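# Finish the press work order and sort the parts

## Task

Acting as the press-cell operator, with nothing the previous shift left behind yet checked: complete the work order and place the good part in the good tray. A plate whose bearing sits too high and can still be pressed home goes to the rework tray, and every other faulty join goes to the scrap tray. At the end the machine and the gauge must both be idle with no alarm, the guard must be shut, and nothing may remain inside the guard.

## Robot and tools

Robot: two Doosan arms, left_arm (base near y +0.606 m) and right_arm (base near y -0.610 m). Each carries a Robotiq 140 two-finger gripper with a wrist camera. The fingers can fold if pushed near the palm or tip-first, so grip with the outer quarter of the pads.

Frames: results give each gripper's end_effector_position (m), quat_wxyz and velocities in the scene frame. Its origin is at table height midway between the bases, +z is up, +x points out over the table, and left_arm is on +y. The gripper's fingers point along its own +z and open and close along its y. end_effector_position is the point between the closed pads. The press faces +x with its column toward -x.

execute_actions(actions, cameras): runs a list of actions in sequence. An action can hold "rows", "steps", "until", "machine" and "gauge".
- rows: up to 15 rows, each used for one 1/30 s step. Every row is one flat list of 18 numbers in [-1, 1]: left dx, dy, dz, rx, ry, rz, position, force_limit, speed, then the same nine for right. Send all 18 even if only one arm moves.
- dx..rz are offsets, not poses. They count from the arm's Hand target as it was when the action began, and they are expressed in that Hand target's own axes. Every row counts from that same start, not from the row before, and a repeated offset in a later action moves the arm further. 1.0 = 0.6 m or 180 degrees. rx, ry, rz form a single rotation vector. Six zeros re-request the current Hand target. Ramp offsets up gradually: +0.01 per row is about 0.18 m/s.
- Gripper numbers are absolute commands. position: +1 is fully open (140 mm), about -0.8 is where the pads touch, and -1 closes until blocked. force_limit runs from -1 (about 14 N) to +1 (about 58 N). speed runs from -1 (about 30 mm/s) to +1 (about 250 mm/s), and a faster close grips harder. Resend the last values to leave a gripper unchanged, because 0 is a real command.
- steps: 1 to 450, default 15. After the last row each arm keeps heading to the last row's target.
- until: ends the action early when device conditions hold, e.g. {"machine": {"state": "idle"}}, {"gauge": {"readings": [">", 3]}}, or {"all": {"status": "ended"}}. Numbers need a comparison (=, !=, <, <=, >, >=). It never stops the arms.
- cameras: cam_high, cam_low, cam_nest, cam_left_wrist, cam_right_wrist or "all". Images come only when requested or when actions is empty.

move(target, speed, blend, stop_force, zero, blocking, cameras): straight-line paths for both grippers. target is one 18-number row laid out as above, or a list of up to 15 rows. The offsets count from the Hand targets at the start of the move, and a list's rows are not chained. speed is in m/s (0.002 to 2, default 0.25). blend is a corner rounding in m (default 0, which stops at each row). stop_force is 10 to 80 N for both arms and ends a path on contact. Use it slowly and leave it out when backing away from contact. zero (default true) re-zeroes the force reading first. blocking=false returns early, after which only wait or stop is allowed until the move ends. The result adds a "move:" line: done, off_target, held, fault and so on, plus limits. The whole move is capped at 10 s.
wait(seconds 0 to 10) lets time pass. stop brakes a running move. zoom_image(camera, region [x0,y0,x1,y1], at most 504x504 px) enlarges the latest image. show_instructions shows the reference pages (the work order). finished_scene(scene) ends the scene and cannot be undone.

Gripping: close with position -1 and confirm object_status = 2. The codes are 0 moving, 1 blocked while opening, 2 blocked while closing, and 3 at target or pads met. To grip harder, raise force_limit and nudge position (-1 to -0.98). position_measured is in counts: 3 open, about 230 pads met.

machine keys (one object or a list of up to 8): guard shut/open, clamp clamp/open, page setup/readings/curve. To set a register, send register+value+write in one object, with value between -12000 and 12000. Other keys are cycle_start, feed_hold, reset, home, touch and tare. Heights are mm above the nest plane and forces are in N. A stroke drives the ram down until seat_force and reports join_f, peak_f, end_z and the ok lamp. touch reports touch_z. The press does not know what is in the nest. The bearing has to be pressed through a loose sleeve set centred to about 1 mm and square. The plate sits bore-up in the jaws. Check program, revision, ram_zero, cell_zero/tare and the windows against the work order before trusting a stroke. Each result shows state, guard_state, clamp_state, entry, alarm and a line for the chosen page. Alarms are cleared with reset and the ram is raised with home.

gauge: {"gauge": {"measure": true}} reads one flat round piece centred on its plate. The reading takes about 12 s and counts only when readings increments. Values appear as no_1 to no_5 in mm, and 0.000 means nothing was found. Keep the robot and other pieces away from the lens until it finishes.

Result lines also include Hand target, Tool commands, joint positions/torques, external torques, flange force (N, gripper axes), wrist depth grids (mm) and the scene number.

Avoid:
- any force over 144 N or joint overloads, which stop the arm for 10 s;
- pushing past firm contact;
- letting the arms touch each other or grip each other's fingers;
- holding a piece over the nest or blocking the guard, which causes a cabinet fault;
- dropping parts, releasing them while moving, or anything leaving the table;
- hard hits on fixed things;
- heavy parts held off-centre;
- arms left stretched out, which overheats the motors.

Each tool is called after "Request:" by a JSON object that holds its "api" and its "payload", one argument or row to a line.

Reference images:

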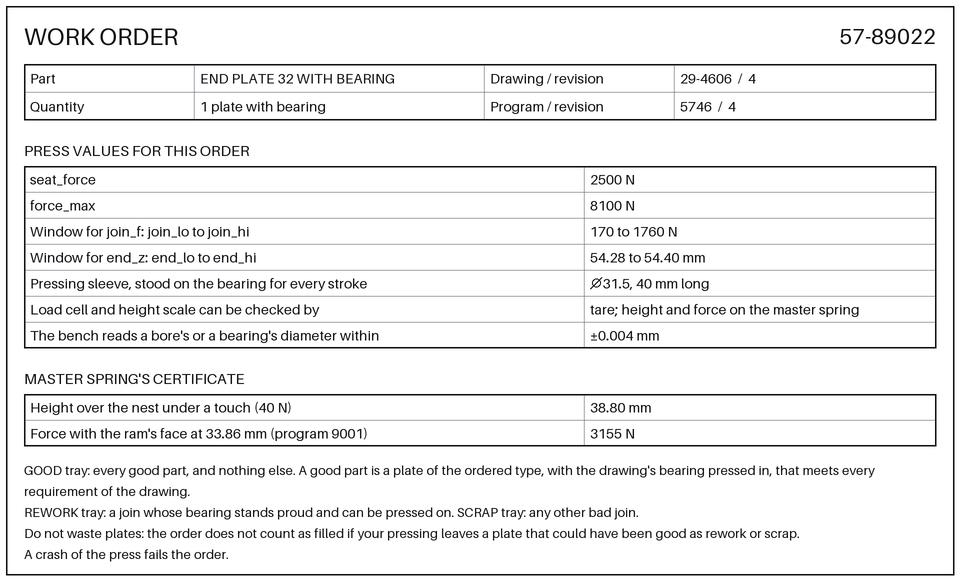

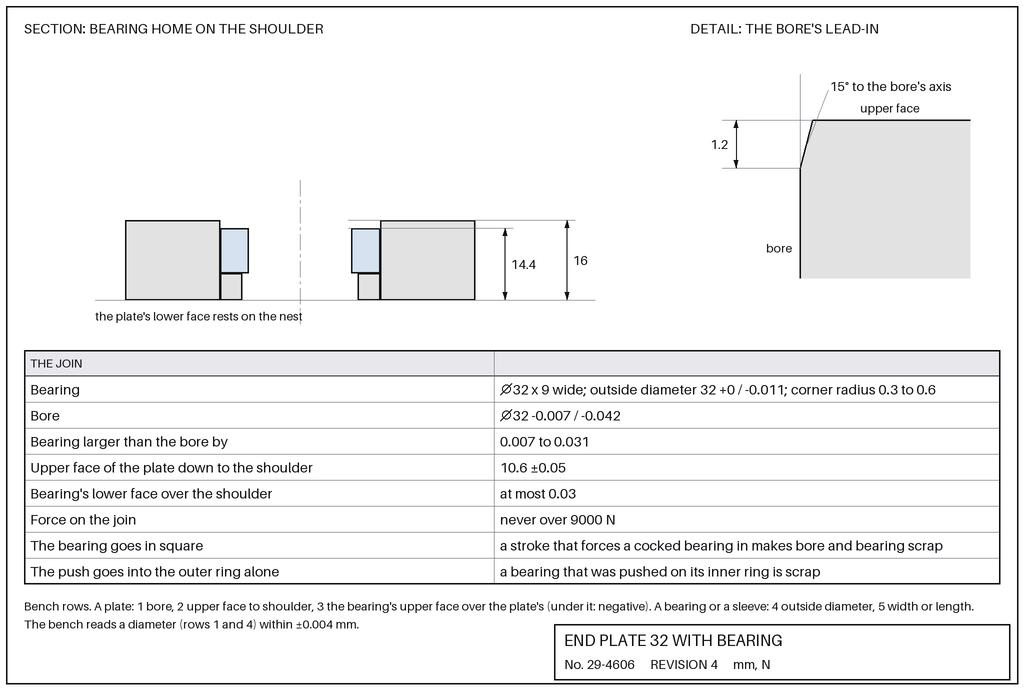

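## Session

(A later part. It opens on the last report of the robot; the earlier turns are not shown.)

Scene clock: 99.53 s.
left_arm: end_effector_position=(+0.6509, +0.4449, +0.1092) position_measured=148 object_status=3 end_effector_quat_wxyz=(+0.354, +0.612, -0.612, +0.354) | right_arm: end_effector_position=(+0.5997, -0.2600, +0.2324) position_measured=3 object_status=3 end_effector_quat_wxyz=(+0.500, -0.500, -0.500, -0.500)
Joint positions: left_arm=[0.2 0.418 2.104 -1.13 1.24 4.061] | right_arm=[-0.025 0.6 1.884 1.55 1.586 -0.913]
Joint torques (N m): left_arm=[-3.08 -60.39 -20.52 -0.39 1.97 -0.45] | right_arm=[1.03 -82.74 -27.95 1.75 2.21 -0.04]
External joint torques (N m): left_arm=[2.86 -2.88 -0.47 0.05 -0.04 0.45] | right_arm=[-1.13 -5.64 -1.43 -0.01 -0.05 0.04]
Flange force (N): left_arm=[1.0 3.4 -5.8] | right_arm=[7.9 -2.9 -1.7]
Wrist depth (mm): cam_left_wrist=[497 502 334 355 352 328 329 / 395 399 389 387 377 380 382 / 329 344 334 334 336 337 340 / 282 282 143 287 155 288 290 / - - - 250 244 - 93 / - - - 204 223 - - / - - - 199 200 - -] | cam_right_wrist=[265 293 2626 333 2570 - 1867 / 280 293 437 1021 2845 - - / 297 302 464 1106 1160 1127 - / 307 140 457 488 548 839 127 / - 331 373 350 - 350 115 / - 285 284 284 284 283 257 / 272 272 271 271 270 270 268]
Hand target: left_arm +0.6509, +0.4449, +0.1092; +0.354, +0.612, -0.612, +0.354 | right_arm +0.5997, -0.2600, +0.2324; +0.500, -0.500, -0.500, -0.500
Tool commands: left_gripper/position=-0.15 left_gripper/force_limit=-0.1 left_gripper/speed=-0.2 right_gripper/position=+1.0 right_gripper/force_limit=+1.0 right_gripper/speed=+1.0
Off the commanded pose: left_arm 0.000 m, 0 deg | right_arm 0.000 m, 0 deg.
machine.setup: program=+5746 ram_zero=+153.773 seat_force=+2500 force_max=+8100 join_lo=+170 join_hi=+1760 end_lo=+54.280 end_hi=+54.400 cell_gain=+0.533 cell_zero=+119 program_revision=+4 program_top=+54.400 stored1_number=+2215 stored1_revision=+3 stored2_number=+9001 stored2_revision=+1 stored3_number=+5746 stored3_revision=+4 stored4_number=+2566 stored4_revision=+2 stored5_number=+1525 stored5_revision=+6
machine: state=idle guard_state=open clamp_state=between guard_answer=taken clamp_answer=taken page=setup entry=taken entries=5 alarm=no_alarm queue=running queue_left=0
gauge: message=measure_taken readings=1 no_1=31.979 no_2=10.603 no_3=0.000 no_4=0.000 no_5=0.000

Request:
{"api": "move", "payload": {
  "target": [0.0097,-0.0108,0.0373,0,0,0,-0.15,-0.1,-0.2,0,0,0,0,0,0,1,1,1],
  "speed": 0.15,
  "cameras": ["cam_left_wrist","cam_nest","cam_right_wrist"]
}}

Request:
{"api": "zoom_image", "payload": {
  "camera": "cam_left_wrist",
  "region": [300, 150, 420, 240]
}}

Request:
{"api": "zoom_image", "payload": {
  "camera": "cam_nest",
  "region": [260, 160, 460, 360]
}}

Request:
{"api": "zoom_image", "payload": {
  "camera": "cam_right_wrist",
  "region": [300, 230, 400, 310]
}}

Scene clock: 100.83 s.
left_arm: end_effector_position=(+0.6574, +0.4227, +0.1031) position_measured=148 object_status=3 end_effector_quat_wxyz=(+0.354, +0.612, -0.612, +0.354) | right_arm: end_effector_position=(+0.5997, -0.2600, +0.2324) position_measured=3 object_status=3 end_effector_quat_wxyz=(+0.500, -0.500, -0.500, -0.500)
Joint positions: left_arm=[0.161 0.429 2.102 -1.162 1.215 4.061] | right_arm=[-0.025 0.6 1.884 1.55 1.586 -0.913]
Joint torques (N m): left_arm=[-2.54 -61.06 -20.15 -0.3 1.92 -0.43] | right_arm=[0.7 -82.5 -27.92 1.75 2.22 -0.04]
External joint torques (N m): left_arm=[2.48 -3.15 -0.5 -0.1 0.02 0.43] | right_arm=[-0.8 -5.76 -1.29 -0.02 -0.06 0.04]
Flange force (N): left_arm=[1.7 3.3 -5.4] | right_arm=[8.0 -3.3 -1.2]
Wrist depth (mm): cam_left_wrist=[482 480 - - - 318 - / 385 387 - 369 359 353 - / 321 324 323 323 327 328 329 / 275 277 142 276 155 272 283 / - - - 242 237 - 93 / - - - 216 215 - - / - - - 178 190 - -] | cam_right_wrist=[265 291 2626 336 - - 972 / 280 292 447 1004 - 992 2060 / 295 303 443 1155 1072 1127 2134 / 306 140 498 439 598 892 127 / - 329 372 356 351 350 115 / - 271 299 284 284 284 271 / 272 269 272 272 268 269 -]
Hand target: left_arm +0.6574, +0.4226, +0.1031; +0.354, +0.612, -0.612, +0.354 | right_arm +0.5997, -0.2600, +0.2324; +0.500, -0.500, -0.500, -0.500
Off the commanded pose: left_arm 0.000 m, 0 deg | right_arm 0.000 m, 0 deg.
machine.setup: program=+5746 ram_zero=+153.773 seat_force=+2500 force_max=+8100 join_lo=+170 join_hi=+1760 end_lo=+54.280 end_hi=+54.400 cell_gain=+0.533 cell_zero=+119 program_revision=+4 program_top=+54.400 stored1_number=+2215 stored1_revision=+3 stored2_number=+9001 stored2_revision=+1 stored3_number=+5746 stored3_revision=+4 stored4_number=+2566 stored4_revision=+2 stored5_number=+1525 stored5_revision=+6
machine: state=idle guard_state=open clamp_state=clamped guard_answer=taken clamp_answer=taken page=setup entry=taken entries=5 alarm=no_alarm queue=running queue_left=0
gauge: message=measure_taken readings=1 no_1=31.979 no_2=10.603 no_3=0.000 no_4=0.000 no_5=0.000
move: done
camera_calibration:
cam_left_wrist: T_world_to_cam=[[-0.999901, -0.0035506, 0.0135818, 0.664524], [-0.0114685, 0.764568, -0.644441, -0.248888], [-0.00809606, -0.644533, -0.764534, 0.50006], [0, 0, 0, 1]] pos_world=[0.665652, 0.514956, 0.212894]
cam_right_wrist: T_world_to_cam=[[0.999938, 0.0028641, 0.0107972, -0.589738], [0.0111259, -0.341691, -0.939747, 0.126331], [0.000997762, 0.939808, -0.341701, 0.462441], [0, 0, 0, 1]] pos_world=[0.587835, -0.389751, 0.283104]
Images, in order (width x height): cam_nest 672x504, cam_left_wrist 672x504, cam_right_wrist 672x504.

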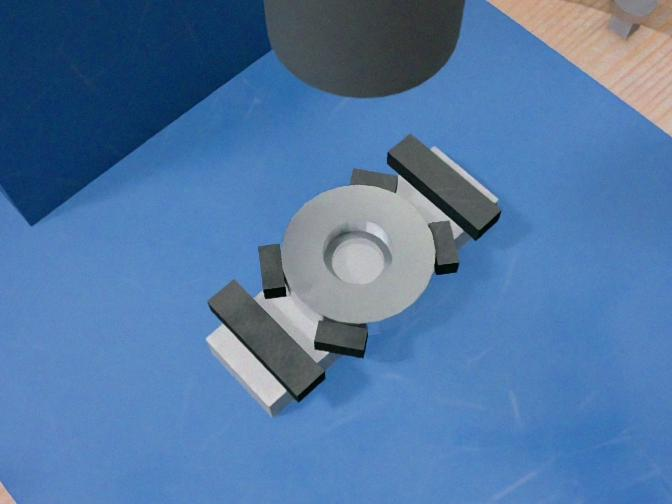

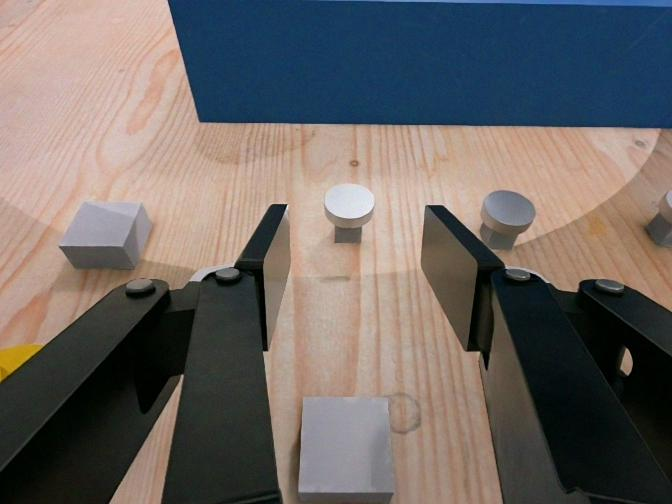

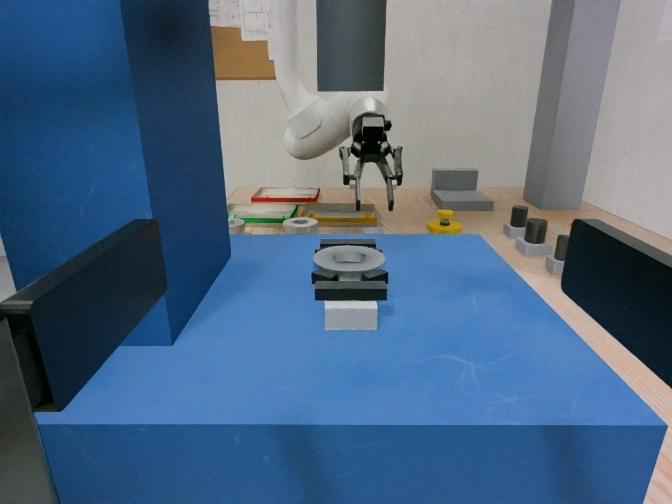

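Scaled by 4.200.

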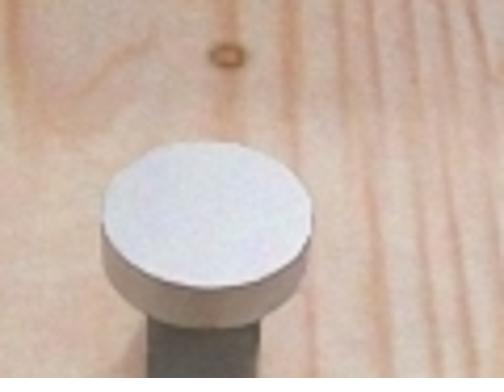

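Scaled by 2.520.

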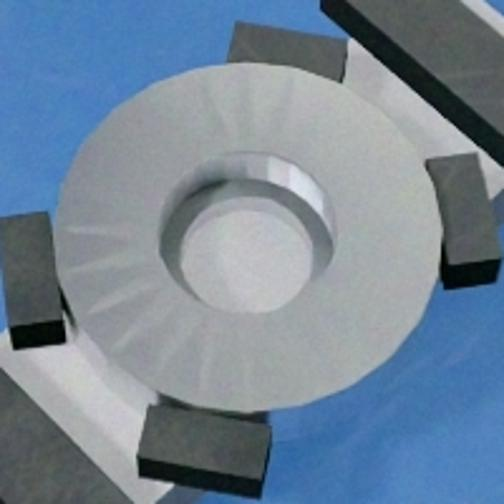

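Scaled by 5.040.

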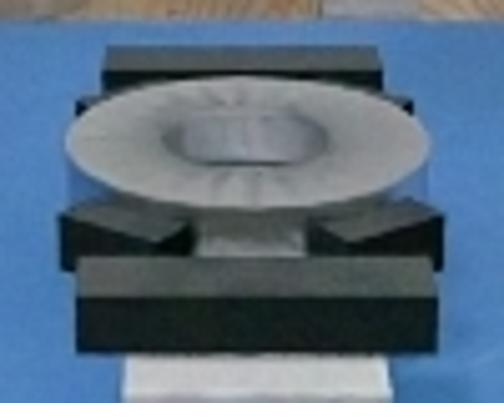

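Request:
{"api": "move", "payload": {
  "target": [-0.0016,0.001,0.1676,0,0,0,-0.15,-0.1,-0.2,0,0,0,0,0,0,1,1,1],
  "speed": 0.12,
  "cameras": ["cam_left_wrist"]
}}

Request:
{"api": "zoom_image", "payload": {
  "camera": "cam_left_wrist",
  "region": [230, 170, 480, 370]
}}

Scene clock: 102.40 s.
left_arm: end_effector_position=(+0.6568, +0.3360, +0.0522) position_measured=148 object_status=3 end_effector_quat_wxyz=(+0.354, +0.612, -0.612, +0.354) | right_arm: end_effector_position=(+0.5997, -0.2600, +0.2324) position_measured=3 object_status=3 end_effector_quat_wxyz=(+0.500, -0.500, -0.500, -0.500)
Joint positions: left_arm=[0.009 0.501 2.135 -1.323 1.106 4.141] | right_arm=[-0.025 0.6 1.884 1.55 1.586 -0.913]
Joint torques (N m): left_arm=[-2.91 -64.62 -16.53 -0.52 2.03 -0.39] | right_arm=[0.43 -82.92 -28.31 1.72 2.26 -0.02]
External joint torques (N m): left_arm=[2.77 -2.25 -0.34 -0.16 0.02 0.39] | right_arm=[-0.53 -5.34 -0.97 0.01 -0.09 0.02]
Flange force (N): left_arm=[0.2 1.8 -5.5] | right_arm=[7.4 -3.5 -0.8]
Wrist depth (mm): cam_left_wrist=[365 232 239 231 233 244 235 / 291 279 268 271 278 274 283 / 243 244 245 246 247 249 251 / 209 215 143 175 166 213 208 / - - 175 184 180 - 93 / - - - 163 164 - - / - - - 147 147 - -] | cam_right_wrist=[265 291 1067 337 - - 1811 / 279 285 1058 976 - - 2464 / 297 297 1062 976 1117 - - / 307 140 463 434 842 909 127 / - 331 372 358 373 350 115 / - 285 274 285 284 283 260 / 272 270 271 271 275 270 -]
Hand target: left_arm +0.6568, +0.3359, +0.0522; +0.354, +0.612, -0.612, +0.354 | right_arm +0.5997, -0.2600, +0.2324; +0.500, -0.500, -0.500, -0.500
Off the commanded pose: left_arm 0.000 m, 0 deg | right_arm 0.000 m, 0 deg.
machine.setup: program=+5746 ram_zero=+153.773 seat_force=+2500 force_max=+8100 join_lo=+170 join_hi=+1760 end_lo=+54.280 end_hi=+54.400 cell_gain=+0.533 cell_zero=+119 program_revision=+4 program_top=+54.400 stored1_number=+2215 stored1_revision=+3 stored2_number=+9001 stored2_revision=+1 stored3_number=+5746 stored3_revision=+4 stored4_number=+2566 stored4_revision=+2 stored5_number=+1525 stored5_revision=+6
machine: state=idle guard_state=open clamp_state=clamped guard_answer=taken clamp_answer=taken page=setup entry=taken entries=5 alarm=no_alarm queue=done queue_left=0
gauge: message=measure_taken readings=1 no_1=31.979 no_2=10.603 no_3=0.000 no_4=0.000 no_5=0.000
move: done
camera_calibration:
cam_left_wrist: T_world_to_cam=[[-0.999901, -0.0035506, 0.0135818, 0.664307], [-0.0114685, 0.764568, -0.644441, -0.215408], [-0.00809606, -0.644533, -0.764534, 0.405259], [0, 0, 0, 1]] pos_world=[0.665052, 0.428256, 0.161994]
Images, in order (width x height): cam_left_wrist 672x504.

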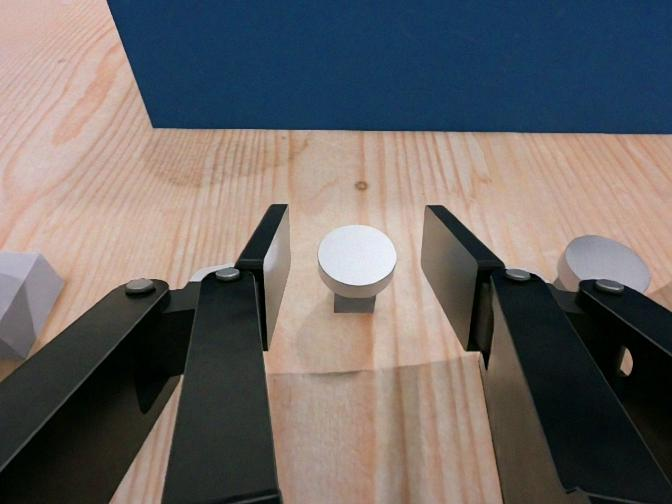

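Scaled by 2.016.

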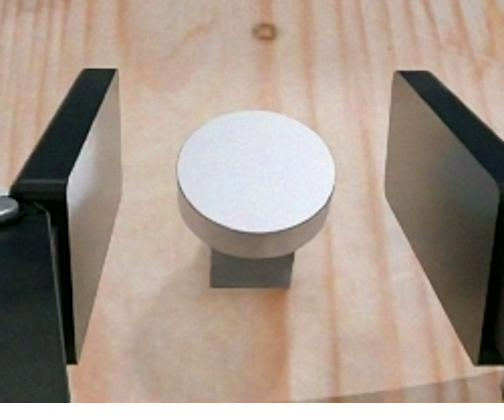

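Request:
{"api": "execute_actions", "payload": {
  "actions": [
    {"rows":[[0,0,0,0,0,0,-1,-0.1,-1,0,0,0,0,0,0,1,1,1]],"steps":60}
  ],
  "cameras": ["cam_left_wrist"]
}}

Request:
{"api": "zoom_image", "payload": {
  "camera": "cam_left_wrist",
  "region": [230, 170, 480, 370]
}}

Scene clock: 104.83 s.
left_arm: end_effector_position=(+0.6568, +0.3359, +0.0522) position_measured=183 object_status=2 end_effector_quat_wxyz=(+0.354, +0.612, -0.612, +0.354) | right_arm: end_effector_position=(+0.5997, -0.2600, +0.2324) position_measured=3 object_status=3 end_effector_quat_wxyz=(+0.500, -0.500, -0.500, -0.500)
Joint positions: left_arm=[0.009 0.501 2.135 -1.323 1.106 4.141] | right_arm=[-0.025 0.6 1.884 1.55 1.586 -0.913]
Joint torques (N m): left_arm=[-3.33 -62.2 -15.77 -0.29 1.37 -0.46] | right_arm=[1.05 -82.53 -27.92 1.72 2.21 -0.07]
External joint torques (N m): left_arm=[3.32 -4.53 -1.05 -0.36 0.68 0.46] | right_arm=[-1.13 -5.8 -1.26 0 -0.04 0.07]
Flange force (N): left_arm=[3.0 2.5 -8.5] | right_arm=[8.1 -3.3 -1.7]
Wrist depth (mm): cam_left_wrist=[365 225 239 - - - - / 292 280 265 274 270 - 278 / 244 243 245 246 247 249 251 / 208 215 209 166 149 213 202 / - - - 180 176 91 187 / - - - 163 - - - / - - - 147 147 - -] | cam_right_wrist=[266 292 2685 337 - - 2134 / 280 281 443 952 2096 2951 1053 / 295 313 1039 1008 1122 1155 1882 / 307 140 444 435 538 830 127 / - 332 350 361 397 345 115 / - 285 299 283 284 284 270 / - 273 272 271 271 270 258]
Hand target: left_arm +0.6568, +0.3359, +0.0522; +0.354, +0.612, -0.612, +0.354 | right_arm +0.5997, -0.2600, +0.2324; +0.500, -0.500, -0.500, -0.500
Off the commanded pose: left_arm 0.000 m, 0 deg | right_arm 0.000 m, 0 deg.
machine.setup: program=+5746 ram_zero=+153.773 seat_force=+2500 force_max=+8100 join_lo=+170 join_hi=+1760 end_lo=+54.280 end_hi=+54.400 cell_gain=+0.533 cell_zero=+119 program_revision=+4 program_top=+54.400 stored1_number=+2215 stored1_revision=+3 stored2_number=+9001 stored2_revision=+1 stored3_number=+5746 stored3_revision=+4 stored4_number=+2566 stored4_revision=+2 stored5_number=+1525 stored5_revision=+6
machine: state=idle guard_state=open clamp_state=clamped guard_answer=taken clamp_answer=taken page=setup entry=taken entries=5 alarm=no_alarm queue=done queue_left=0
gauge: message=measure_taken readings=1 no_1=31.979 no_2=10.603 no_3=0.000 no_4=0.000 no_5=0.000
camera_calibration:
cam_left_wrist: T_world_to_cam=[[-0.999901, -0.0035506, 0.0135818, 0.664308], [-0.0114685, 0.764568, -0.644441, -0.215396], [-0.00809606, -0.644533, -0.764534, 0.405118], [0, 0, 0, 1]] pos_world=[0.665052, 0.428156, 0.161894]
Images, in order (width x height): cam_left_wrist 672x504.

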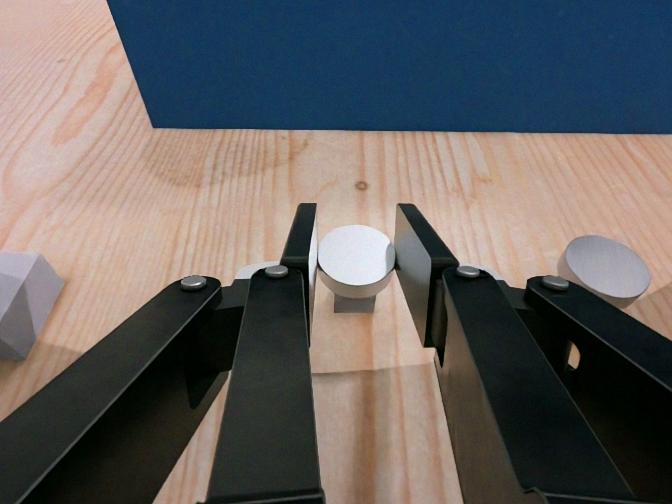

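Scaled by 2.016.

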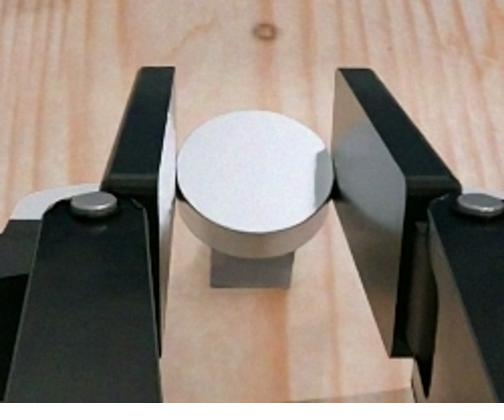

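Request:
{"api": "move", "payload": {
  "target": [
    [0.0834,0,-0.0482,0,0,0,-1,-0.1,-1,0,0,0,0,0,0,1,1,1],
    [-0.0661,-0.2220,-0.3738,0.5774,0,-0.3333,-1,-0.1,-1,0,0,0,0,0,0,1,1,1],
    [-0.2111,-0.2857,-0.5873,0.5774,0,-0.3333,-1,-0.1,-1,0,0,0,0,0,0,1,1,1],
    [-0.3193,-0.4107,-0.6081,0.5774,0,-0.3333,-1,-0.1,-1,0,0,0,0,0,0,1,1,1]
  ],
  "speed": [0.12,0.4,0.25,0.12],
  "blend": [0.02,0.04,0.03,0],
  "cameras": ["cam_left_wrist"]
}}

Request:
{"api": "move", "payload": {
  "target": [-0.0231,0,0.0133,0,0,0,-1,-0.1,-1,0,0,0,0,0,0,1,1,1],
  "speed": 0.025,
  "stop_force": 10,
  "cameras": ["cam_left_wrist"]
}}

Scene clock: 111.67 s.
left_arm: end_effector_position=(+0.9032, +0.7477, +0.0680) position_measured=183 object_status=2 end_effector_quat_wxyz=(-0.129, +0.837, +0.225, +0.483) | right_arm: end_effector_position=(+0.5997, -0.2600, +0.2324) position_measured=3 object_status=3 end_effector_quat_wxyz=(+0.500, -0.500, -0.500, -0.500)
Joint positions: left_arm=[-0.027 0.471 2.138 -4.06 0.648 5.196] | right_arm=[-0.025 0.6 1.884 1.55 1.586 -0.913]
Joint torques (N m): left_arm=[-2.33 -72.15 -25.73 -0.46 2.18 -0.39] | right_arm=[0.88 -82.51 -28.07 1.72 2.28 -0.01]
External joint torques (N m): left_arm=[2.31 -1.81 -0.77 -0.19 -0.03 0.39] | right_arm=[-1.02 -5.7 -1.25 0.02 -0.11 0.01]
Flange force (N): left_arm=[5.1 -2.5 -0.3] | right_arm=[7.9 -3.3 -1.4]
Wrist depth (mm): cam_left_wrist=[- 2011 371 404 - 258 - / 1738 - - 322 310 301 327 / - 165 185 230 268 269 271 / - - 197 166 149 224 231 / - - - 168 164 91 208 / - - - - 153 - - / - - - 147 - - -] | cam_right_wrist=[266 292 2685 333 768 2516 - / 280 291 451 898 786 - - / - 303 444 1265 1077 1077 - / - 137 497 438 598 909 127 / - 137 - 356 372 - 115 / - 269 284 284 283 284 - / 272 271 272 271 271 270 -]
Hand target: left_arm +0.9032, +0.7478, +0.0680; -0.129, +0.837, +0.225, +0.483 | right_arm +0.5997, -0.2600, +0.2324; +0.500, -0.500, -0.500, -0.500
Off the commanded pose: left_arm 0.000 m, 0 deg | right_arm 0.000 m, 0 deg.
machine.setup: program=+5746 ram_zero=+153.773 seat_force=+2500 force_max=+8100 join_lo=+170 join_hi=+1760 end_lo=+54.280 end_hi=+54.400 cell_gain=+0.533 cell_zero=+119 program_revision=+4 program_top=+54.400 stored1_number=+2215 stored1_revision=+3 stored2_number=+9001 stored2_revision=+1 stored3_number=+5746 stored3_revision=+4 stored4_number=+2566 stored4_revision=+2 stored5_number=+1525 stored5_revision=+6
machine: state=idle guard_state=open clamp_state=clamped guard_answer=taken clamp_answer=taken page=setup entry=taken entries=5 alarm=no_alarm queue=done queue_left=0
gauge: message=measure_taken readings=1 no_1=31.979 no_2=10.603 no_3=0.000 no_4=0.000 no_5=0.000
move: done
camera_calibration:
cam_left_wrist: T_world_to_cam=[[0.503155, -0.864064, 0.0151062, 0.197726], [-0.657207, -0.393933, -0.64257, 0.932168], [0.561173, 0.313384, -0.766078, -0.545629], [0, 0, 0, 1]] pos_world=[0.819332, 0.709051, 0.178002]
Images, in order (width x height): cam_left_wrist 672x504.

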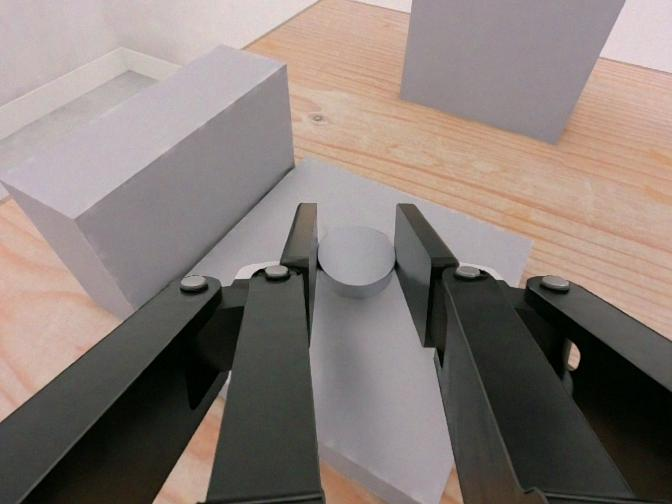

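Scene clock: 113.03 s.
left_arm: end_effector_position=(+0.9033, +0.7478, +0.0557) position_measured=183 object_status=2 end_effector_quat_wxyz=(-0.129, +0.836, +0.225, +0.483) | right_arm: end_effector_position=(+0.5997, -0.2600, +0.2324) position_measured=3 object_status=3 end_effector_quat_wxyz=(+0.500, -0.500, -0.500, -0.500)
Joint positions: left_arm=[-0.027 0.491 2.141 -4.036 0.663 5.165] | right_arm=[-0.025 0.6 1.884 1.55 1.586 -0.913]
Joint torques (N m): left_arm=[-4.31 -54.49 -16.34 -1.75 -3.66 -0.44] | right_arm=[0.34 -82.63 -27.96 1.79 2.24 -0.07]
External joint torques (N m): left_arm=[4.2 -20.67 -9.34 1.08 5.86 0.44] | right_arm=[-0.44 -5.64 -1.26 -0.06 -0.07 0.06]
Flange force (N): left_arm=[24.0 -7.3 -15.7] | right_arm=[7.9 -3.2 -0.7]
Wrist depth (mm): cam_left_wrist=[1562 1835 192 374 - - 355 / 154 147 - 302 288 279 305 / - 144 208 213 251 252 254 / - - 182 166 149 188 216 / 192 - - 159 152 91 193 / - - - 141 142 - - / - - - 144 - - -] | cam_right_wrist=[266 291 2626 333 2685 2490 992 / 279 292 2516 902 813 - - / 296 302 1219 1149 1112 1127 - / 306 139 455 436 553 930 127 / - 332 372 363 371 348 115 / - 285 285 283 284 284 257 / - 272 271 271 271 270 269]
Hand target: left_arm +0.9033, +0.7478, +0.0557; -0.129, +0.836, +0.225, +0.483 (not the last commanded pose) | right_arm +0.5997, -0.2600, +0.2324; +0.500, -0.500, -0.500, -0.500
Off the commanded pose: left_arm 0.004 m, 0 deg | right_arm 0.000 m, 0 deg.
machine.setup: program=+5746 ram_zero=+153.773 seat_force=+2500 force_max=+8100 join_lo=+170 join_hi=+1760 end_lo=+54.280 end_hi=+54.400 cell_gain=+0.533 cell_zero=+119 program_revision=+4 program_top=+54.400 stored1_number=+2215 stored1_revision=+3 stored2_number=+9001 stored2_revision=+1 stored3_number=+5746 stored3_revision=+4 stored4_number=+2566 stored4_revision=+2 stored5_number=+1525 stored5_revision=+6
machine: state=idle guard_state=open clamp_state=clamped guard_answer=taken clamp_answer=taken page=setup entry=taken entries=5 alarm=no_alarm queue=done queue_left=0
gauge: message=measure_taken readings=1 no_1=31.979 no_2=10.603 no_3=0.000 no_4=0.000 no_5=0.000
move: contact (left_arm)
camera_calibration:
cam_left_wrist: T_world_to_cam=[[0.503251, -0.864009, 0.015066, 0.197752], [-0.656856, -0.393804, -0.643008, 0.923959], [0.561497, 0.313698, -0.765712, -0.555735], [0, 0, 0, 1]] pos_world=[0.819433, 0.709051, 0.1656]
Images, in order (width x height): cam_left_wrist 672x504.

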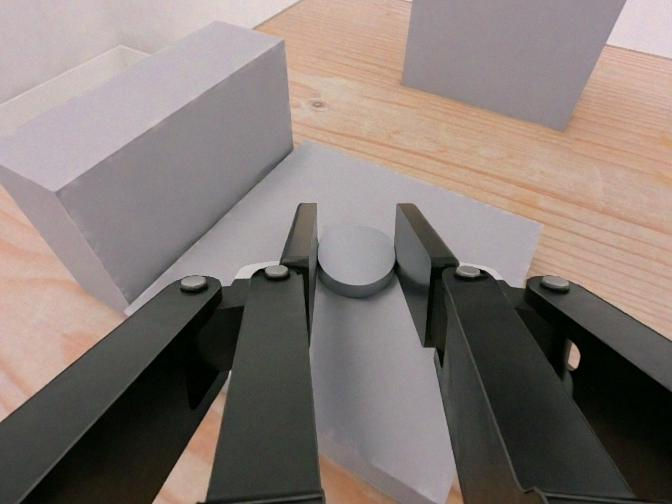

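Request:
{"api": "execute_actions", "payload": {
  "actions": [
    {"rows":[[0,0,0,0,0,0,-0.15,-0.1,-0.8,0,0,0,0,0,0,1,1,1]],"steps":25}
  ]
}}

Request:
{"api": "move", "payload": {
  "target": [
    [0,0,-0.1667,0,0,0,-0.15,-0.1,-0.8,0,0,0,0,0,0,1,1,1],
    [-0.0582,0.1744,-0.3925,0,0,0,-0.15,-0.1,-0.8,0,0,0,0,0,0,1,1,1]
  ],
  "speed": [0.12,0.3],
  "blend": [0.03,0],
  "cameras": ["cam_high"]
}}

Request:
{"api": "execute_actions", "payload": {
  "actions": [
    {"gauge":{"measure":true},"steps":2}
  ]
}}

Request:
{"api": "zoom_image", "payload": {
  "camera": "cam_high",
  "region": [580, 330, 672, 420]
}}

Scene clock: 114.23 s.
left_arm: end_effector_position=(+0.9033, +0.7478, +0.0557) position_measured=148 object_status=3 end_effector_quat_wxyz=(-0.129, +0.836, +0.225, +0.483) | right_arm: end_effector_position=(+0.5997, -0.2600, +0.2324) position_measured=3 object_status=3 end_effector_quat_wxyz=(+0.500, -0.500, -0.500, -0.500)
Joint positions: left_arm=[-0.027 0.491 2.141 -4.036 0.663 5.165] | right_arm=[-0.025 0.6 1.884 1.55 1.586 -0.913]
Joint torques (N m): left_arm=[-3.01 -72 -25.14 -0.62 2.17 -0.41] | right_arm=[0.5 -82.26 -28.01 1.75 2.26 0.06]
External joint torques (N m): left_arm=[2.88 -2.9 -0.51 -0.04 0.02 0.4] | right_arm=[-0.64 -5.55 -1.05 -0.02 -0.1 -0.06]
Flange force (N): left_arm=[6.0 -4.4 -1.6] | right_arm=[7.6 -3.6 -1.0]
Wrist depth (mm): cam_left_wrist=[- - - 375 284 - 338 / - - - 300 289 284 303 / - - 206 211 250 251 252 / - 170 142 175 165 193 216 / - - 151 158 155 - 93 / - - - 141 141 - - / - - - 144 127 - -] | cam_right_wrist=[266 277 1160 334 781 2716 - / 279 283 2390 895 802 2779 1017 / 297 302 1058 1166 1096 1166 - / 306 140 461 438 532 821 126 / - 137 336 367 372 398 115 / - 271 285 271 284 284 258 / 273 270 272 269 270 270 266]
Hand target: left_arm +0.9033, +0.7478, +0.0557; -0.129, +0.836, +0.225, +0.483 | right_arm +0.5997, -0.2600, +0.2324; +0.500, -0.500, -0.500, -0.500
Off the commanded pose: left_arm 0.000 m, 0 deg | right_arm 0.000 m, 0 deg.
machine.setup: program=+5746 ram_zero=+153.773 seat_force=+2500 force_max=+8100 join_lo=+170 join_hi=+1760 end_lo=+54.280 end_hi=+54.400 cell_gain=+0.533 cell_zero=+119 program_revision=+4 program_top=+54.400 stored1_number=+2215 stored1_revision=+3 stored2_number=+9001 stored2_revision=+1 stored3_number=+5746 stored3_revision=+4 stored4_number=+2566 stored4_revision=+2 stored5_number=+1525 stored5_revision=+6
machine: state=idle guard_state=open clamp_state=clamped guard_answer=taken clamp_answer=taken page=setup entry=taken entries=5 alarm=no_alarm queue=done queue_left=0
gauge: message=measure_taken readings=1 no_1=31.979 no_2=10.603 no_3=0.000 no_4=0.000 no_5=0.000

Scene clock: 116.17 s.
left_arm: end_effector_position=(+0.7639, +0.5466, +0.1434) position_measured=148 object_status=3 end_effector_quat_wxyz=(-0.129, +0.836, +0.225, +0.483) | right_arm: end_effector_position=(+0.5997, -0.2600, +0.2324) position_measured=3 object_status=3 end_effector_quat_wxyz=(+0.500, -0.500, -0.500, -0.500)
Joint positions: left_arm=[-0.48 0.241 2.283 -4.622 0.848 5.439] | right_arm=[-0.025 0.6 1.884 1.55 1.586 -0.913]
Joint torques (N m): left_arm=[-2.09 -51.59 -28.88 1.01 1.78 -0.54] | right_arm=[0.9 -83.07 -28.04 1.75 2.21 -0.03]
External joint torques (N m): left_arm=[2 -2.45 -0.36 -0.01 0.03 0.54] | right_arm=[-1.02 -5.02 -1.12 -0.03 -0.05 0.03]
Flange force (N): left_arm=[6.5 -3.7 -1.0] | right_arm=[7.0 -2.9 -1.5]
Wrist depth (mm): cam_left_wrist=[- - 577 463 560 - - / 440 377 415 459 465 460 462 / 383 368 361 381 387 374 387 / 329 328 142 330 155 323 331 / - - - 288 281 - 93 / - - - 255 254 - - / - - - 230 230 - -] | cam_right_wrist=[266 291 2656 337 - - - / 280 291 679 745 - 1013 - / 295 304 1086 1238 1155 2626 - / 307 140 465 435 540 836 126 / - 332 372 355 373 350 115 / - 285 284 285 285 283 259 / 272 273 272 271 271 269 269]
Hand target: left_arm +0.7639, +0.5466, +0.1434; -0.129, +0.836, +0.225, +0.483 | right_arm +0.5997, -0.2600, +0.2324; +0.500, -0.500, -0.500, -0.500
Off the commanded pose: left_arm 0.000 m, 0 deg | right_arm 0.000 m, 0 deg.
machine.setup: program=+5746 ram_zero=+153.773 seat_force=+2500 force_max=+8100 join_lo=+170 join_hi=+1760 end_lo=+54.280 end_hi=+54.400 cell_gain=+0.533 cell_zero=+119 program_revision=+4 program_top=+54.400 stored1_number=+2215 stored1_revision=+3 stored2_number=+9001 stored2_revision=+1 stored3_number=+5746 stored3_revision=+4 stored4_number=+2566 stored4_revision=+2 stored5_number=+1525 stored5_revision=+6
machine: state=idle guard_state=open clamp_state=clamped guard_answer=taken clamp_answer=taken page=setup entry=taken entries=5 alarm=no_alarm queue=done queue_left=0
gauge: message=measure_taken readings=1 no_1=31.979 no_2=10.603 no_3=0.000 no_4=0.000 no_5=0.000
move: done
Images, in order (width x height): cam_high 672x504.

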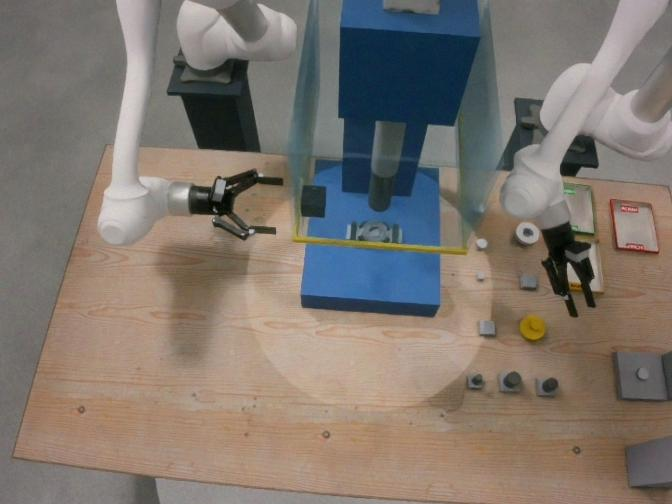

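Scene clock: 116.43 s.
left_arm: end_effector_position=(+0.7639, +0.5466, +0.1434) position_measured=148 object_status=3 end_effector_quat_wxyz=(-0.129, +0.836, +0.225, +0.483) | right_arm: end_effector_position=(+0.5997, -0.2600, +0.2324) position_measured=3 object_status=3 end_effector_quat_wxyz=(+0.500, -0.500, -0.500, -0.500)
Joint positions: left_arm=[-0.48 0.241 2.283 -4.622 0.848 5.439] | right_arm=[-0.025 0.6 1.884 1.55 1.586 -0.913]
Joint torques (N m): left_arm=[-2.58 -51.19 -28.9 0.94 1.77 -0.39] | right_arm=[0.44 -82.98 -27.76 1.81 2.24 0.01]
External joint torques (N m): left_arm=[2.7 -3.2 -0.41 0.05 0.06 0.39] | right_arm=[-0.6 -4.95 -1.51 -0.07 -0.08 -0.01]
Flange force (N): left_arm=[7.6 -5.3 -0.6] | right_arm=[6.9 -2.0 -0.9]
Wrist depth (mm): cam_left_wrist=[- - 581 - 539 - - / 457 390 414 462 467 466 468 / 381 370 357 383 383 374 387 / 327 327 142 329 155 322 340 / - - - 288 281 - 93 / - - - 256 256 - - / - - - 231 231 - -] | cam_right_wrist=[265 291 669 336 - - - / 280 290 451 745 2213 - - / 295 303 1219 1245 1160 1285 - / 306 137 466 436 595 821 127 / - 332 373 356 371 349 115 / - 285 285 284 285 262 - / - - 272 275 272 271 269]
Hand target: left_arm +0.7639, +0.5466, +0.1434; -0.129, +0.836, +0.225, +0.483 | right_arm +0.5997, -0.2600, +0.2324; +0.500, -0.500, -0.500, -0.500
Tool commands: left_gripper/position=-0.15 left_gripper/force_limit=-0.1 left_gripper/speed=-0.8 right_gripper/position=+1.0 right_gripper/force_limit=+1.0 right_gripper/speed=+1.0
Off the commanded pose: left_arm 0.000 m, 0 deg | right_arm 0.000 m, 0 deg.
machine.setup: program=+5746 ram_zero=+153.773 seat_force=+2500 force_max=+8100 join_lo=+170 join_hi=+1760 end_lo=+54.280 end_hi=+54.400 cell_gain=+0.533 cell_zero=+119 program_revision=+4 program_top=+54.400 stored1_number=+2215 stored1_revision=+3 stored2_number=+9001 stored2_revision=+1 stored3_number=+5746 stored3_revision=+4 stored4_number=+2566 stored4_revision=+2 stored5_number=+1525 stored5_revision=+6
machine: state=idle guard_state=open clamp_state=clamped guard_answer=taken clamp_answer=taken page=setup entry=taken entries=5 alarm=no_alarm queue=done queue_left=0
gauge: state=busy message=measure_taken readings=1 no_1=31.979 no_2=10.603 no_3=0.000 no_4=0.000 no_5=0.000

Scaled by 5.478.
This view is cut from an older image: the scene may have changed since it was taken.

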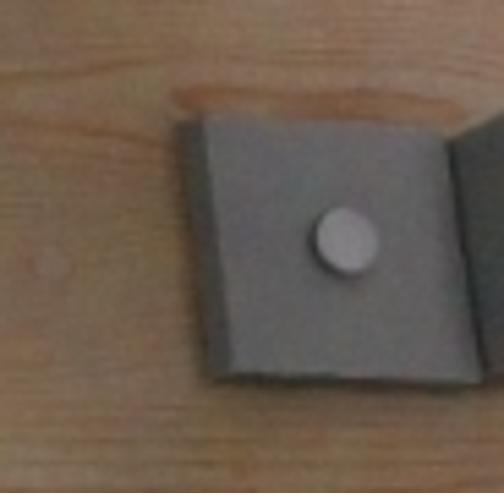

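Request:
{"api": "execute_actions", "payload": {
  "actions": [
    {"steps":400,"until":{"gauge":{"readings":[">",1]}}}
  ]
}}

Scene clock: 128.40 s.
left_arm: end_effector_position=(+0.7639, +0.5466, +0.1434) position_measured=148 object_status=3 end_effector_quat_wxyz=(-0.129, +0.836, +0.225, +0.483) | right_arm: end_effector_position=(+0.5997, -0.2600, +0.2324) position_measured=3 object_status=3 end_effector_quat_wxyz=(+0.500, -0.500, -0.500, -0.500)
Joint positions: left_arm=[-0.48 0.241 2.283 -4.622 0.848 5.439] | right_arm=[-0.025 0.6 1.884 1.55 1.586 -0.913]
Joint torques (N m): left_arm=[-3.05 -51.59 -28.77 0.99 1.78 -0.47] | right_arm=[0.67 -82.95 -27.67 1.71 2.25 -0.05]
External joint torques (N m): left_arm=[2.94 -2.26 -0.46 0.01 0.02 0.47] | right_arm=[-0.83 -4.6 -1.32 0 -0.09 0.05]
Flange force (N): left_arm=[7.0 -4.4 1.0] | right_arm=[6.5 -2.0 -1.2]
Wrist depth (mm): cam_left_wrist=[1738 393 577 476 571 1106 1133 / 427 401 414 462 463 466 468 / 384 368 356 384 388 373 387 / 328 329 143 330 155 323 343 / - - - 288 281 - 92 / - - - 255 256 - - / - - - 230 230 - -] | cam_right_wrist=[266 291 2598 337 - - 1943 / 280 291 443 742 - 1035 - / 296 299 1035 1271 1096 - - / 306 140 506 435 827 818 126 / - 331 372 367 - 350 115 / - 299 284 289 272 299 272 / - 272 271 271 270 267 269]
Hand target: left_arm +0.7639, +0.5466, +0.1434; -0.129, +0.836, +0.225, +0.483 | right_arm +0.5997, -0.2600, +0.2324; +0.500, -0.500, -0.500, -0.500
Tool commands: left_gripper/position=-0.15 left_gripper/force_limit=-0.1 left_gripper/speed=-0.8 right_gripper/position=+1.0 right_gripper/force_limit=+1.0 right_gripper/speed=+1.0
Off the commanded pose: left_arm 0.000 m, 0 deg | right_arm 0.000 m, 0 deg.
machine.setup: program=+5746 ram_zero=+153.773 seat_force=+2500 force_max=+8100 join_lo=+170 join_hi=+1760 end_lo=+54.280 end_hi=+54.400 cell_gain=+0.533 cell_zero=+119 program_revision=+4 program_top=+54.400 stored1_number=+2215 stored1_revision=+3 stored2_number=+9001 stored2_revision=+1 stored3_number=+5746 stored3_revision=+4 stored4_number=+2566 stored4_revision=+2 stored5_number=+1525 stored5_revision=+6
machine: state=idle guard_state=open clamp_state=clamped guard_answer=taken clamp_answer=taken page=setup entry=taken entries=5 alarm=no_alarm queue=done queue_left=0
gauge: message=measure_taken readings=2 no_1=0.000 no_2=0.000 no_3=0.000 no_4=31.998 no_5=9.004

Request:
{"api": "move", "payload": {
  "target": [
    [0.0605,-0.1742,0.2245,0,0,0,-0.15,-0.1,-0.8,0,0,0,0,0,0,1,1,1],
    [0.0605,-0.1742,0.3912,0,0,0,-0.15,-0.1,-0.8,0,0,0,0,0,0,1,1,1]
  ],
  "speed": [0.3,0.12],
  "blend": [0.03,0],
  "cameras": ["cam_left_wrist"]
}}

Request:
{"api": "zoom_image", "payload": {
  "camera": "cam_left_wrist",
  "region": [230, 170, 480, 370]
}}

Scene clock: 130.50 s.
left_arm: end_effector_position=(+0.9033, +0.7477, +0.0573) position_measured=148 object_status=3 end_effector_quat_wxyz=(-0.129, +0.836, +0.225, +0.483) | right_arm: end_effector_position=(+0.5997, -0.2600, +0.2324) position_measured=3 object_status=3 end_effector_quat_wxyz=(+0.500, -0.500, -0.500, -0.500)
Joint positions: left_arm=[-0.027 0.489 2.14 -4.04 0.661 5.169] | right_arm=[-0.025 0.6 1.884 1.55 1.586 -0.913]
Joint torques (N m): left_arm=[-3.3 -69.96 -24.91 -0.44 2.2 -0.37] | right_arm=[1.08 -82.36 -28.02 1.73 2.25 -0.01]
External joint torques (N m): left_arm=[2.77 -4.74 -0.79 -0.19 -0.03 0.37] | right_arm=[-1.21 -5.82 -1.21 0.01 -0.1 0.01]
Flange force (N): left_arm=[8.3 -4.6 -4.4] | right_arm=[8.1 -3.5 -1.7]
Wrist depth (mm): cam_left_wrist=[- - - 377 - - - / - - - 302 294 285 305 / - 166 206 213 254 255 254 / 174 158 142 173 172 196 218 / - - 153 160 157 - 93 / - - - 146 143 - - / - - - 147 129 - -] | cam_right_wrist=[265 292 1048 332 786 - - / 279 291 2685 879 805 - - / 295 302 1058 1213 1127 - - / - 140 453 431 941 912 127 / - 332 373 364 350 - 115 / - 285 284 270 284 283 - / - 273 272 271 274 270 269]
Hand target: left_arm +0.9034, +0.7477, +0.0573; -0.129, +0.836, +0.225, +0.483 | right_arm +0.5997, -0.2600, +0.2324; +0.500, -0.500, -0.500, -0.500
Off the commanded pose: left_arm 0.000 m, 0 deg | right_arm 0.000 m, 0 deg.
machine.setup: program=+5746 ram_zero=+153.773 seat_force=+2500 force_max=+8100 join_lo=+170 join_hi=+1760 end_lo=+54.280 end_hi=+54.400 cell_gain=+0.533 cell_zero=+119 program_revision=+4 program_top=+54.400 stored1_number=+2215 stored1_revision=+3 stored2_number=+9001 stored2_revision=+1 stored3_number=+5746 stored3_revision=+4 stored4_number=+2566 stored4_revision=+2 stored5_number=+1525 stored5_revision=+6
machine: state=idle guard_state=open clamp_state=clamped guard_answer=taken clamp_answer=taken page=setup entry=taken entries=5 alarm=no_alarm queue=done queue_left=0
gauge: message=measure_taken readings=2 no_1=0.000 no_2=0.000 no_3=0.000 no_4=31.998 no_5=9.004
move: done
camera_calibration:
cam_left_wrist: T_world_to_cam=[[0.503283, -0.86399, 0.0150982, 0.197595], [-0.656831, -0.393848, -0.643007, 0.924958], [0.561498, 0.313698, -0.765712, -0.554479], [0, 0, 0, 1]] pos_world=[0.819433, 0.708951, 0.1672]
Images, in order (width x height): cam_left_wrist 672x504.

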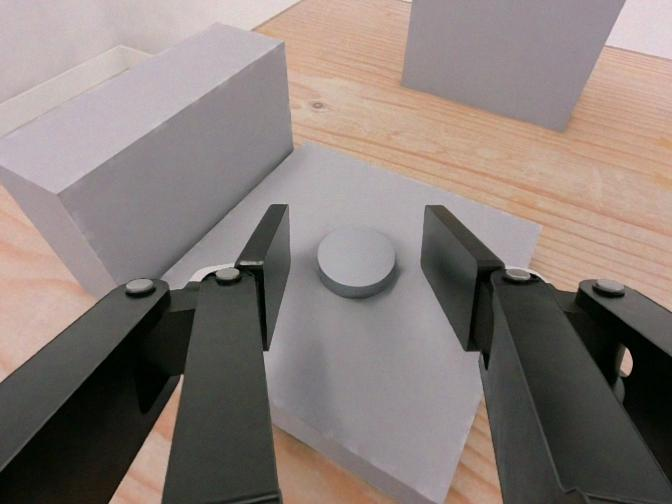

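Scaled by 2.016.

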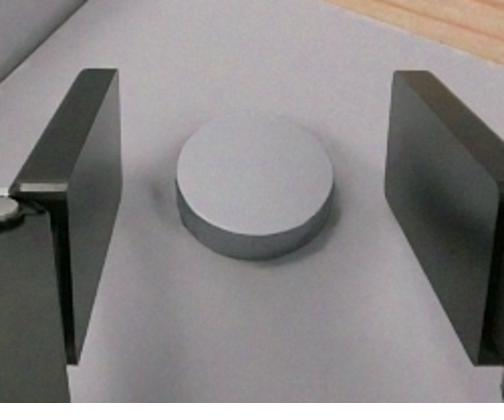

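Request:
{"api": "execute_actions", "payload": {
  "actions": [
    {"rows":[[0,0,0,0,0,0,-1,-0.1,-1,0,0,0,0,0,0,1,1,1]],"steps":60}
  ]
}}

Request:
{"api": "move", "payload": {
  "target": [
    [0.0361,0,-0.0208,0,0,0,-1,-0.1,-1,0,0,0,0,0,0,1,1,1],
    [0.0112,0,-0.1731,0,0,0,-1,-0.1,-1,0,0,0,0,0,0,1,1,1],
    [-0.0170,0.2113,-0.4053,-0.5774,0,0.3333,-1,-0.1,-1,0,0,0,0,0,0,1,1,1],
    [-0.1562,0.41,-0.8130,-0.5774,0,0.3333,-1,-0.1,-1,0,0,0,0,0,0,1,1,1]
  ],
  "speed": [0.12,0.2,0.4,0.3],
  "blend": [0.0125,0.03,0.04,0],
  "cameras": ["cam_left_wrist"]
}}

Scene clock: 133.07 s.
left_arm: end_effector_position=(+0.9034, +0.7477, +0.0573) position_measured=183 object_status=2 end_effector_quat_wxyz=(-0.129, +0.836, +0.225, +0.483) | right_arm: end_effector_position=(+0.5997, -0.2600, +0.2324) position_measured=3 object_status=3 end_effector_quat_wxyz=(+0.500, -0.500, -0.500, -0.500)
Joint positions: left_arm=[-0.027 0.489 2.14 -4.039 0.661 5.169] | right_arm=[-0.025 0.6 1.884 1.55 1.586 -0.913]
Joint torques (N m): left_arm=[-2.64 -70.35 -24.79 -0.73 1.68 -0.44] | right_arm=[0.75 -82.52 -28.12 1.76 2.19 0]
External joint torques (N m): left_arm=[2.36 -3.75 -0.82 0.09 0.48 0.44] | right_arm=[-0.91 -5.23 -1.05 -0.04 -0.03 0]
Flange force (N): left_arm=[6.1 -3.9 -2.9] | right_arm=[7.2 -3.3 -1.4]
Wrist depth (mm): cam_left_wrist=[- - - 378 - - 955 / - - 183 303 292 283 305 / 133 158 202 214 253 254 254 / - 173 183 166 149 195 217 / 192 - - 156 153 91 195 / - - - 143 143 - - / - - - 142 - - -] | cam_right_wrist=[266 293 2626 333 833 - 1707 / 280 291 444 892 802 1053 - / 296 298 1086 1251 1133 1112 - / 306 140 461 435 500 905 127 / - 331 374 356 371 349 115 / - 285 285 284 318 283 257 / 272 272 273 272 270 269 269]
Hand target: left_arm +0.9034, +0.7477, +0.0573; -0.129, +0.836, +0.225, +0.483 | right_arm +0.5997, -0.2600, +0.2324; +0.500, -0.500, -0.500, -0.500
Off the commanded pose: left_arm 0.000 m, 0 deg | right_arm 0.000 m, 0 deg.
machine.setup: program=+5746 ram_zero=+153.773 seat_force=+2500 force_max=+8100 join_lo=+170 join_hi=+1760 end_lo=+54.280 end_hi=+54.400 cell_gain=+0.533 cell_zero=+119 program_revision=+4 program_top=+54.400 stored1_number=+2215 stored1_revision=+3 stored2_number=+9001 stored2_revision=+1 stored3_number=+5746 stored3_revision=+4 stored4_number=+2566 stored4_revision=+2 stored5_number=+1525 stored5_revision=+6
machine: state=idle guard_state=open clamp_state=clamped guard_answer=taken clamp_answer=taken page=setup entry=taken entries=5 alarm=no_alarm queue=done queue_left=0
gauge: message=measure_taken readings=2 no_1=0.000 no_2=0.000 no_3=0.000 no_4=31.998 no_5=9.004

Scene clock: 137.77 s.
left_arm: end_effector_position=(+0.6200, +0.3002, +0.2204) position_measured=183 object_status=2 end_effector_quat_wxyz=(+0.354, +0.612, -0.612, +0.354) | right_arm: end_effector_position=(+0.5997, -0.2600, +0.2324) position_measured=3 object_status=3 end_effector_quat_wxyz=(+0.500, -0.500, -0.500, -0.500)
Joint positions: left_arm=[-0.06 0.204 2.125 -1.232 1.154 3.802] | right_arm=[-0.025 0.6 1.884 1.55 1.586 -0.913]
Joint torques (N m): left_arm=[-2.63 -46.15 -27.82 -0.71 1.56 -0.47] | right_arm=[0.64 -82.51 -27.95 1.69 2.2 0]
External joint torques (N m): left_arm=[2.54 -3.2 -0.36 -0.02 -0.06 0.47] | right_arm=[-0.74 -5.9 -1.33 0.05 -0.03 0]
Flange force (N): left_arm=[0.4 3.5 -6.0] | right_arm=[8.2 -3.4 -1.1]
Wrist depth (mm): cam_left_wrist=[748 748 779 797 811 324 280 / 596 601 420 386 - 345 321 / 494 500 346 359 349 365 350 / 427 435 116 166 124 - 319 / 393 - - 359 - 91 382 / - - - 334 - - - / - - - 302 - - -] | cam_right_wrist=[265 291 960 335 - - 1757 / 280 292 459 742 - 964 2115 / 295 303 463 1299 1258 1112 2276 / 306 140 453 438 604 905 127 / - 330 374 356 348 349 115 / - 265 285 270 283 284 264 / - 272 271 272 271 270 269]
Hand target: left_arm +0.6200, +0.3002, +0.2204; +0.354, +0.612, -0.612, +0.354 | right_arm +0.5997, -0.2600, +0.2324; +0.500, -0.500, -0.500, -0.500
Off the commanded pose: left_arm 0.000 m, 0 deg | right_arm 0.000 m, 0 deg.
machine.setup: program=+5746 ram_zero=+153.773 seat_force=+2500 force_max=+8100 join_lo=+170 join_hi=+1760 end_lo=+54.280 end_hi=+54.400 cell_gain=+0.533 cell_zero=+119 program_revision=+4 program_top=+54.400 stored1_number=+2215 stored1_revision=+3 stored2_number=+9001 stored2_revision=+1 stored3_number=+5746 stored3_revision=+4 stored4_number=+2566 stored4_revision=+2 stored5_number=+1525 stored5_revision=+6
machine: state=idle guard_state=open clamp_state=clamped guard_answer=taken clamp_answer=taken page=setup entry=taken entries=5 alarm=no_alarm queue=done queue_left=0
gauge: message=measure_taken readings=2 no_1=0.000 no_2=0.000 no_3=0.000 no_4=31.998 no_5=9.004
move: done
camera_calibration:
cam_left_wrist: T_world_to_cam=[[-0.999907, -0.00380157, 0.0131346, 0.625249], [-0.01137, 0.764747, -0.644231, -0.0802663], [-0.00759558, -0.64432, -0.764718, 0.510144], [0, 0, 0, 1]] pos_world=[0.628152, 0.392456, 0.330194]
Images, in order (width x height): cam_left_wrist 672x504.

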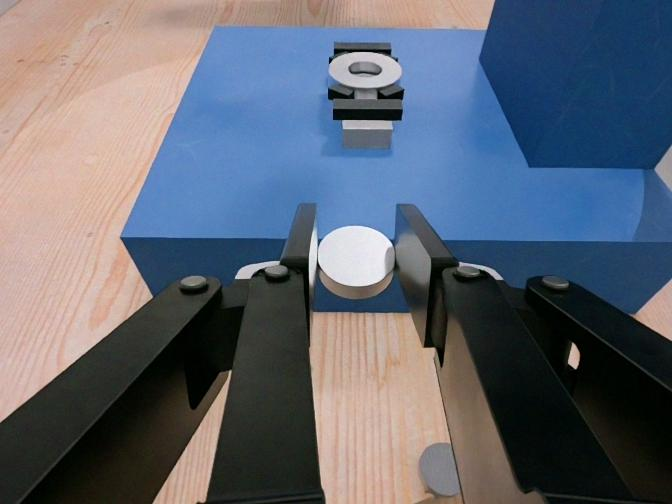

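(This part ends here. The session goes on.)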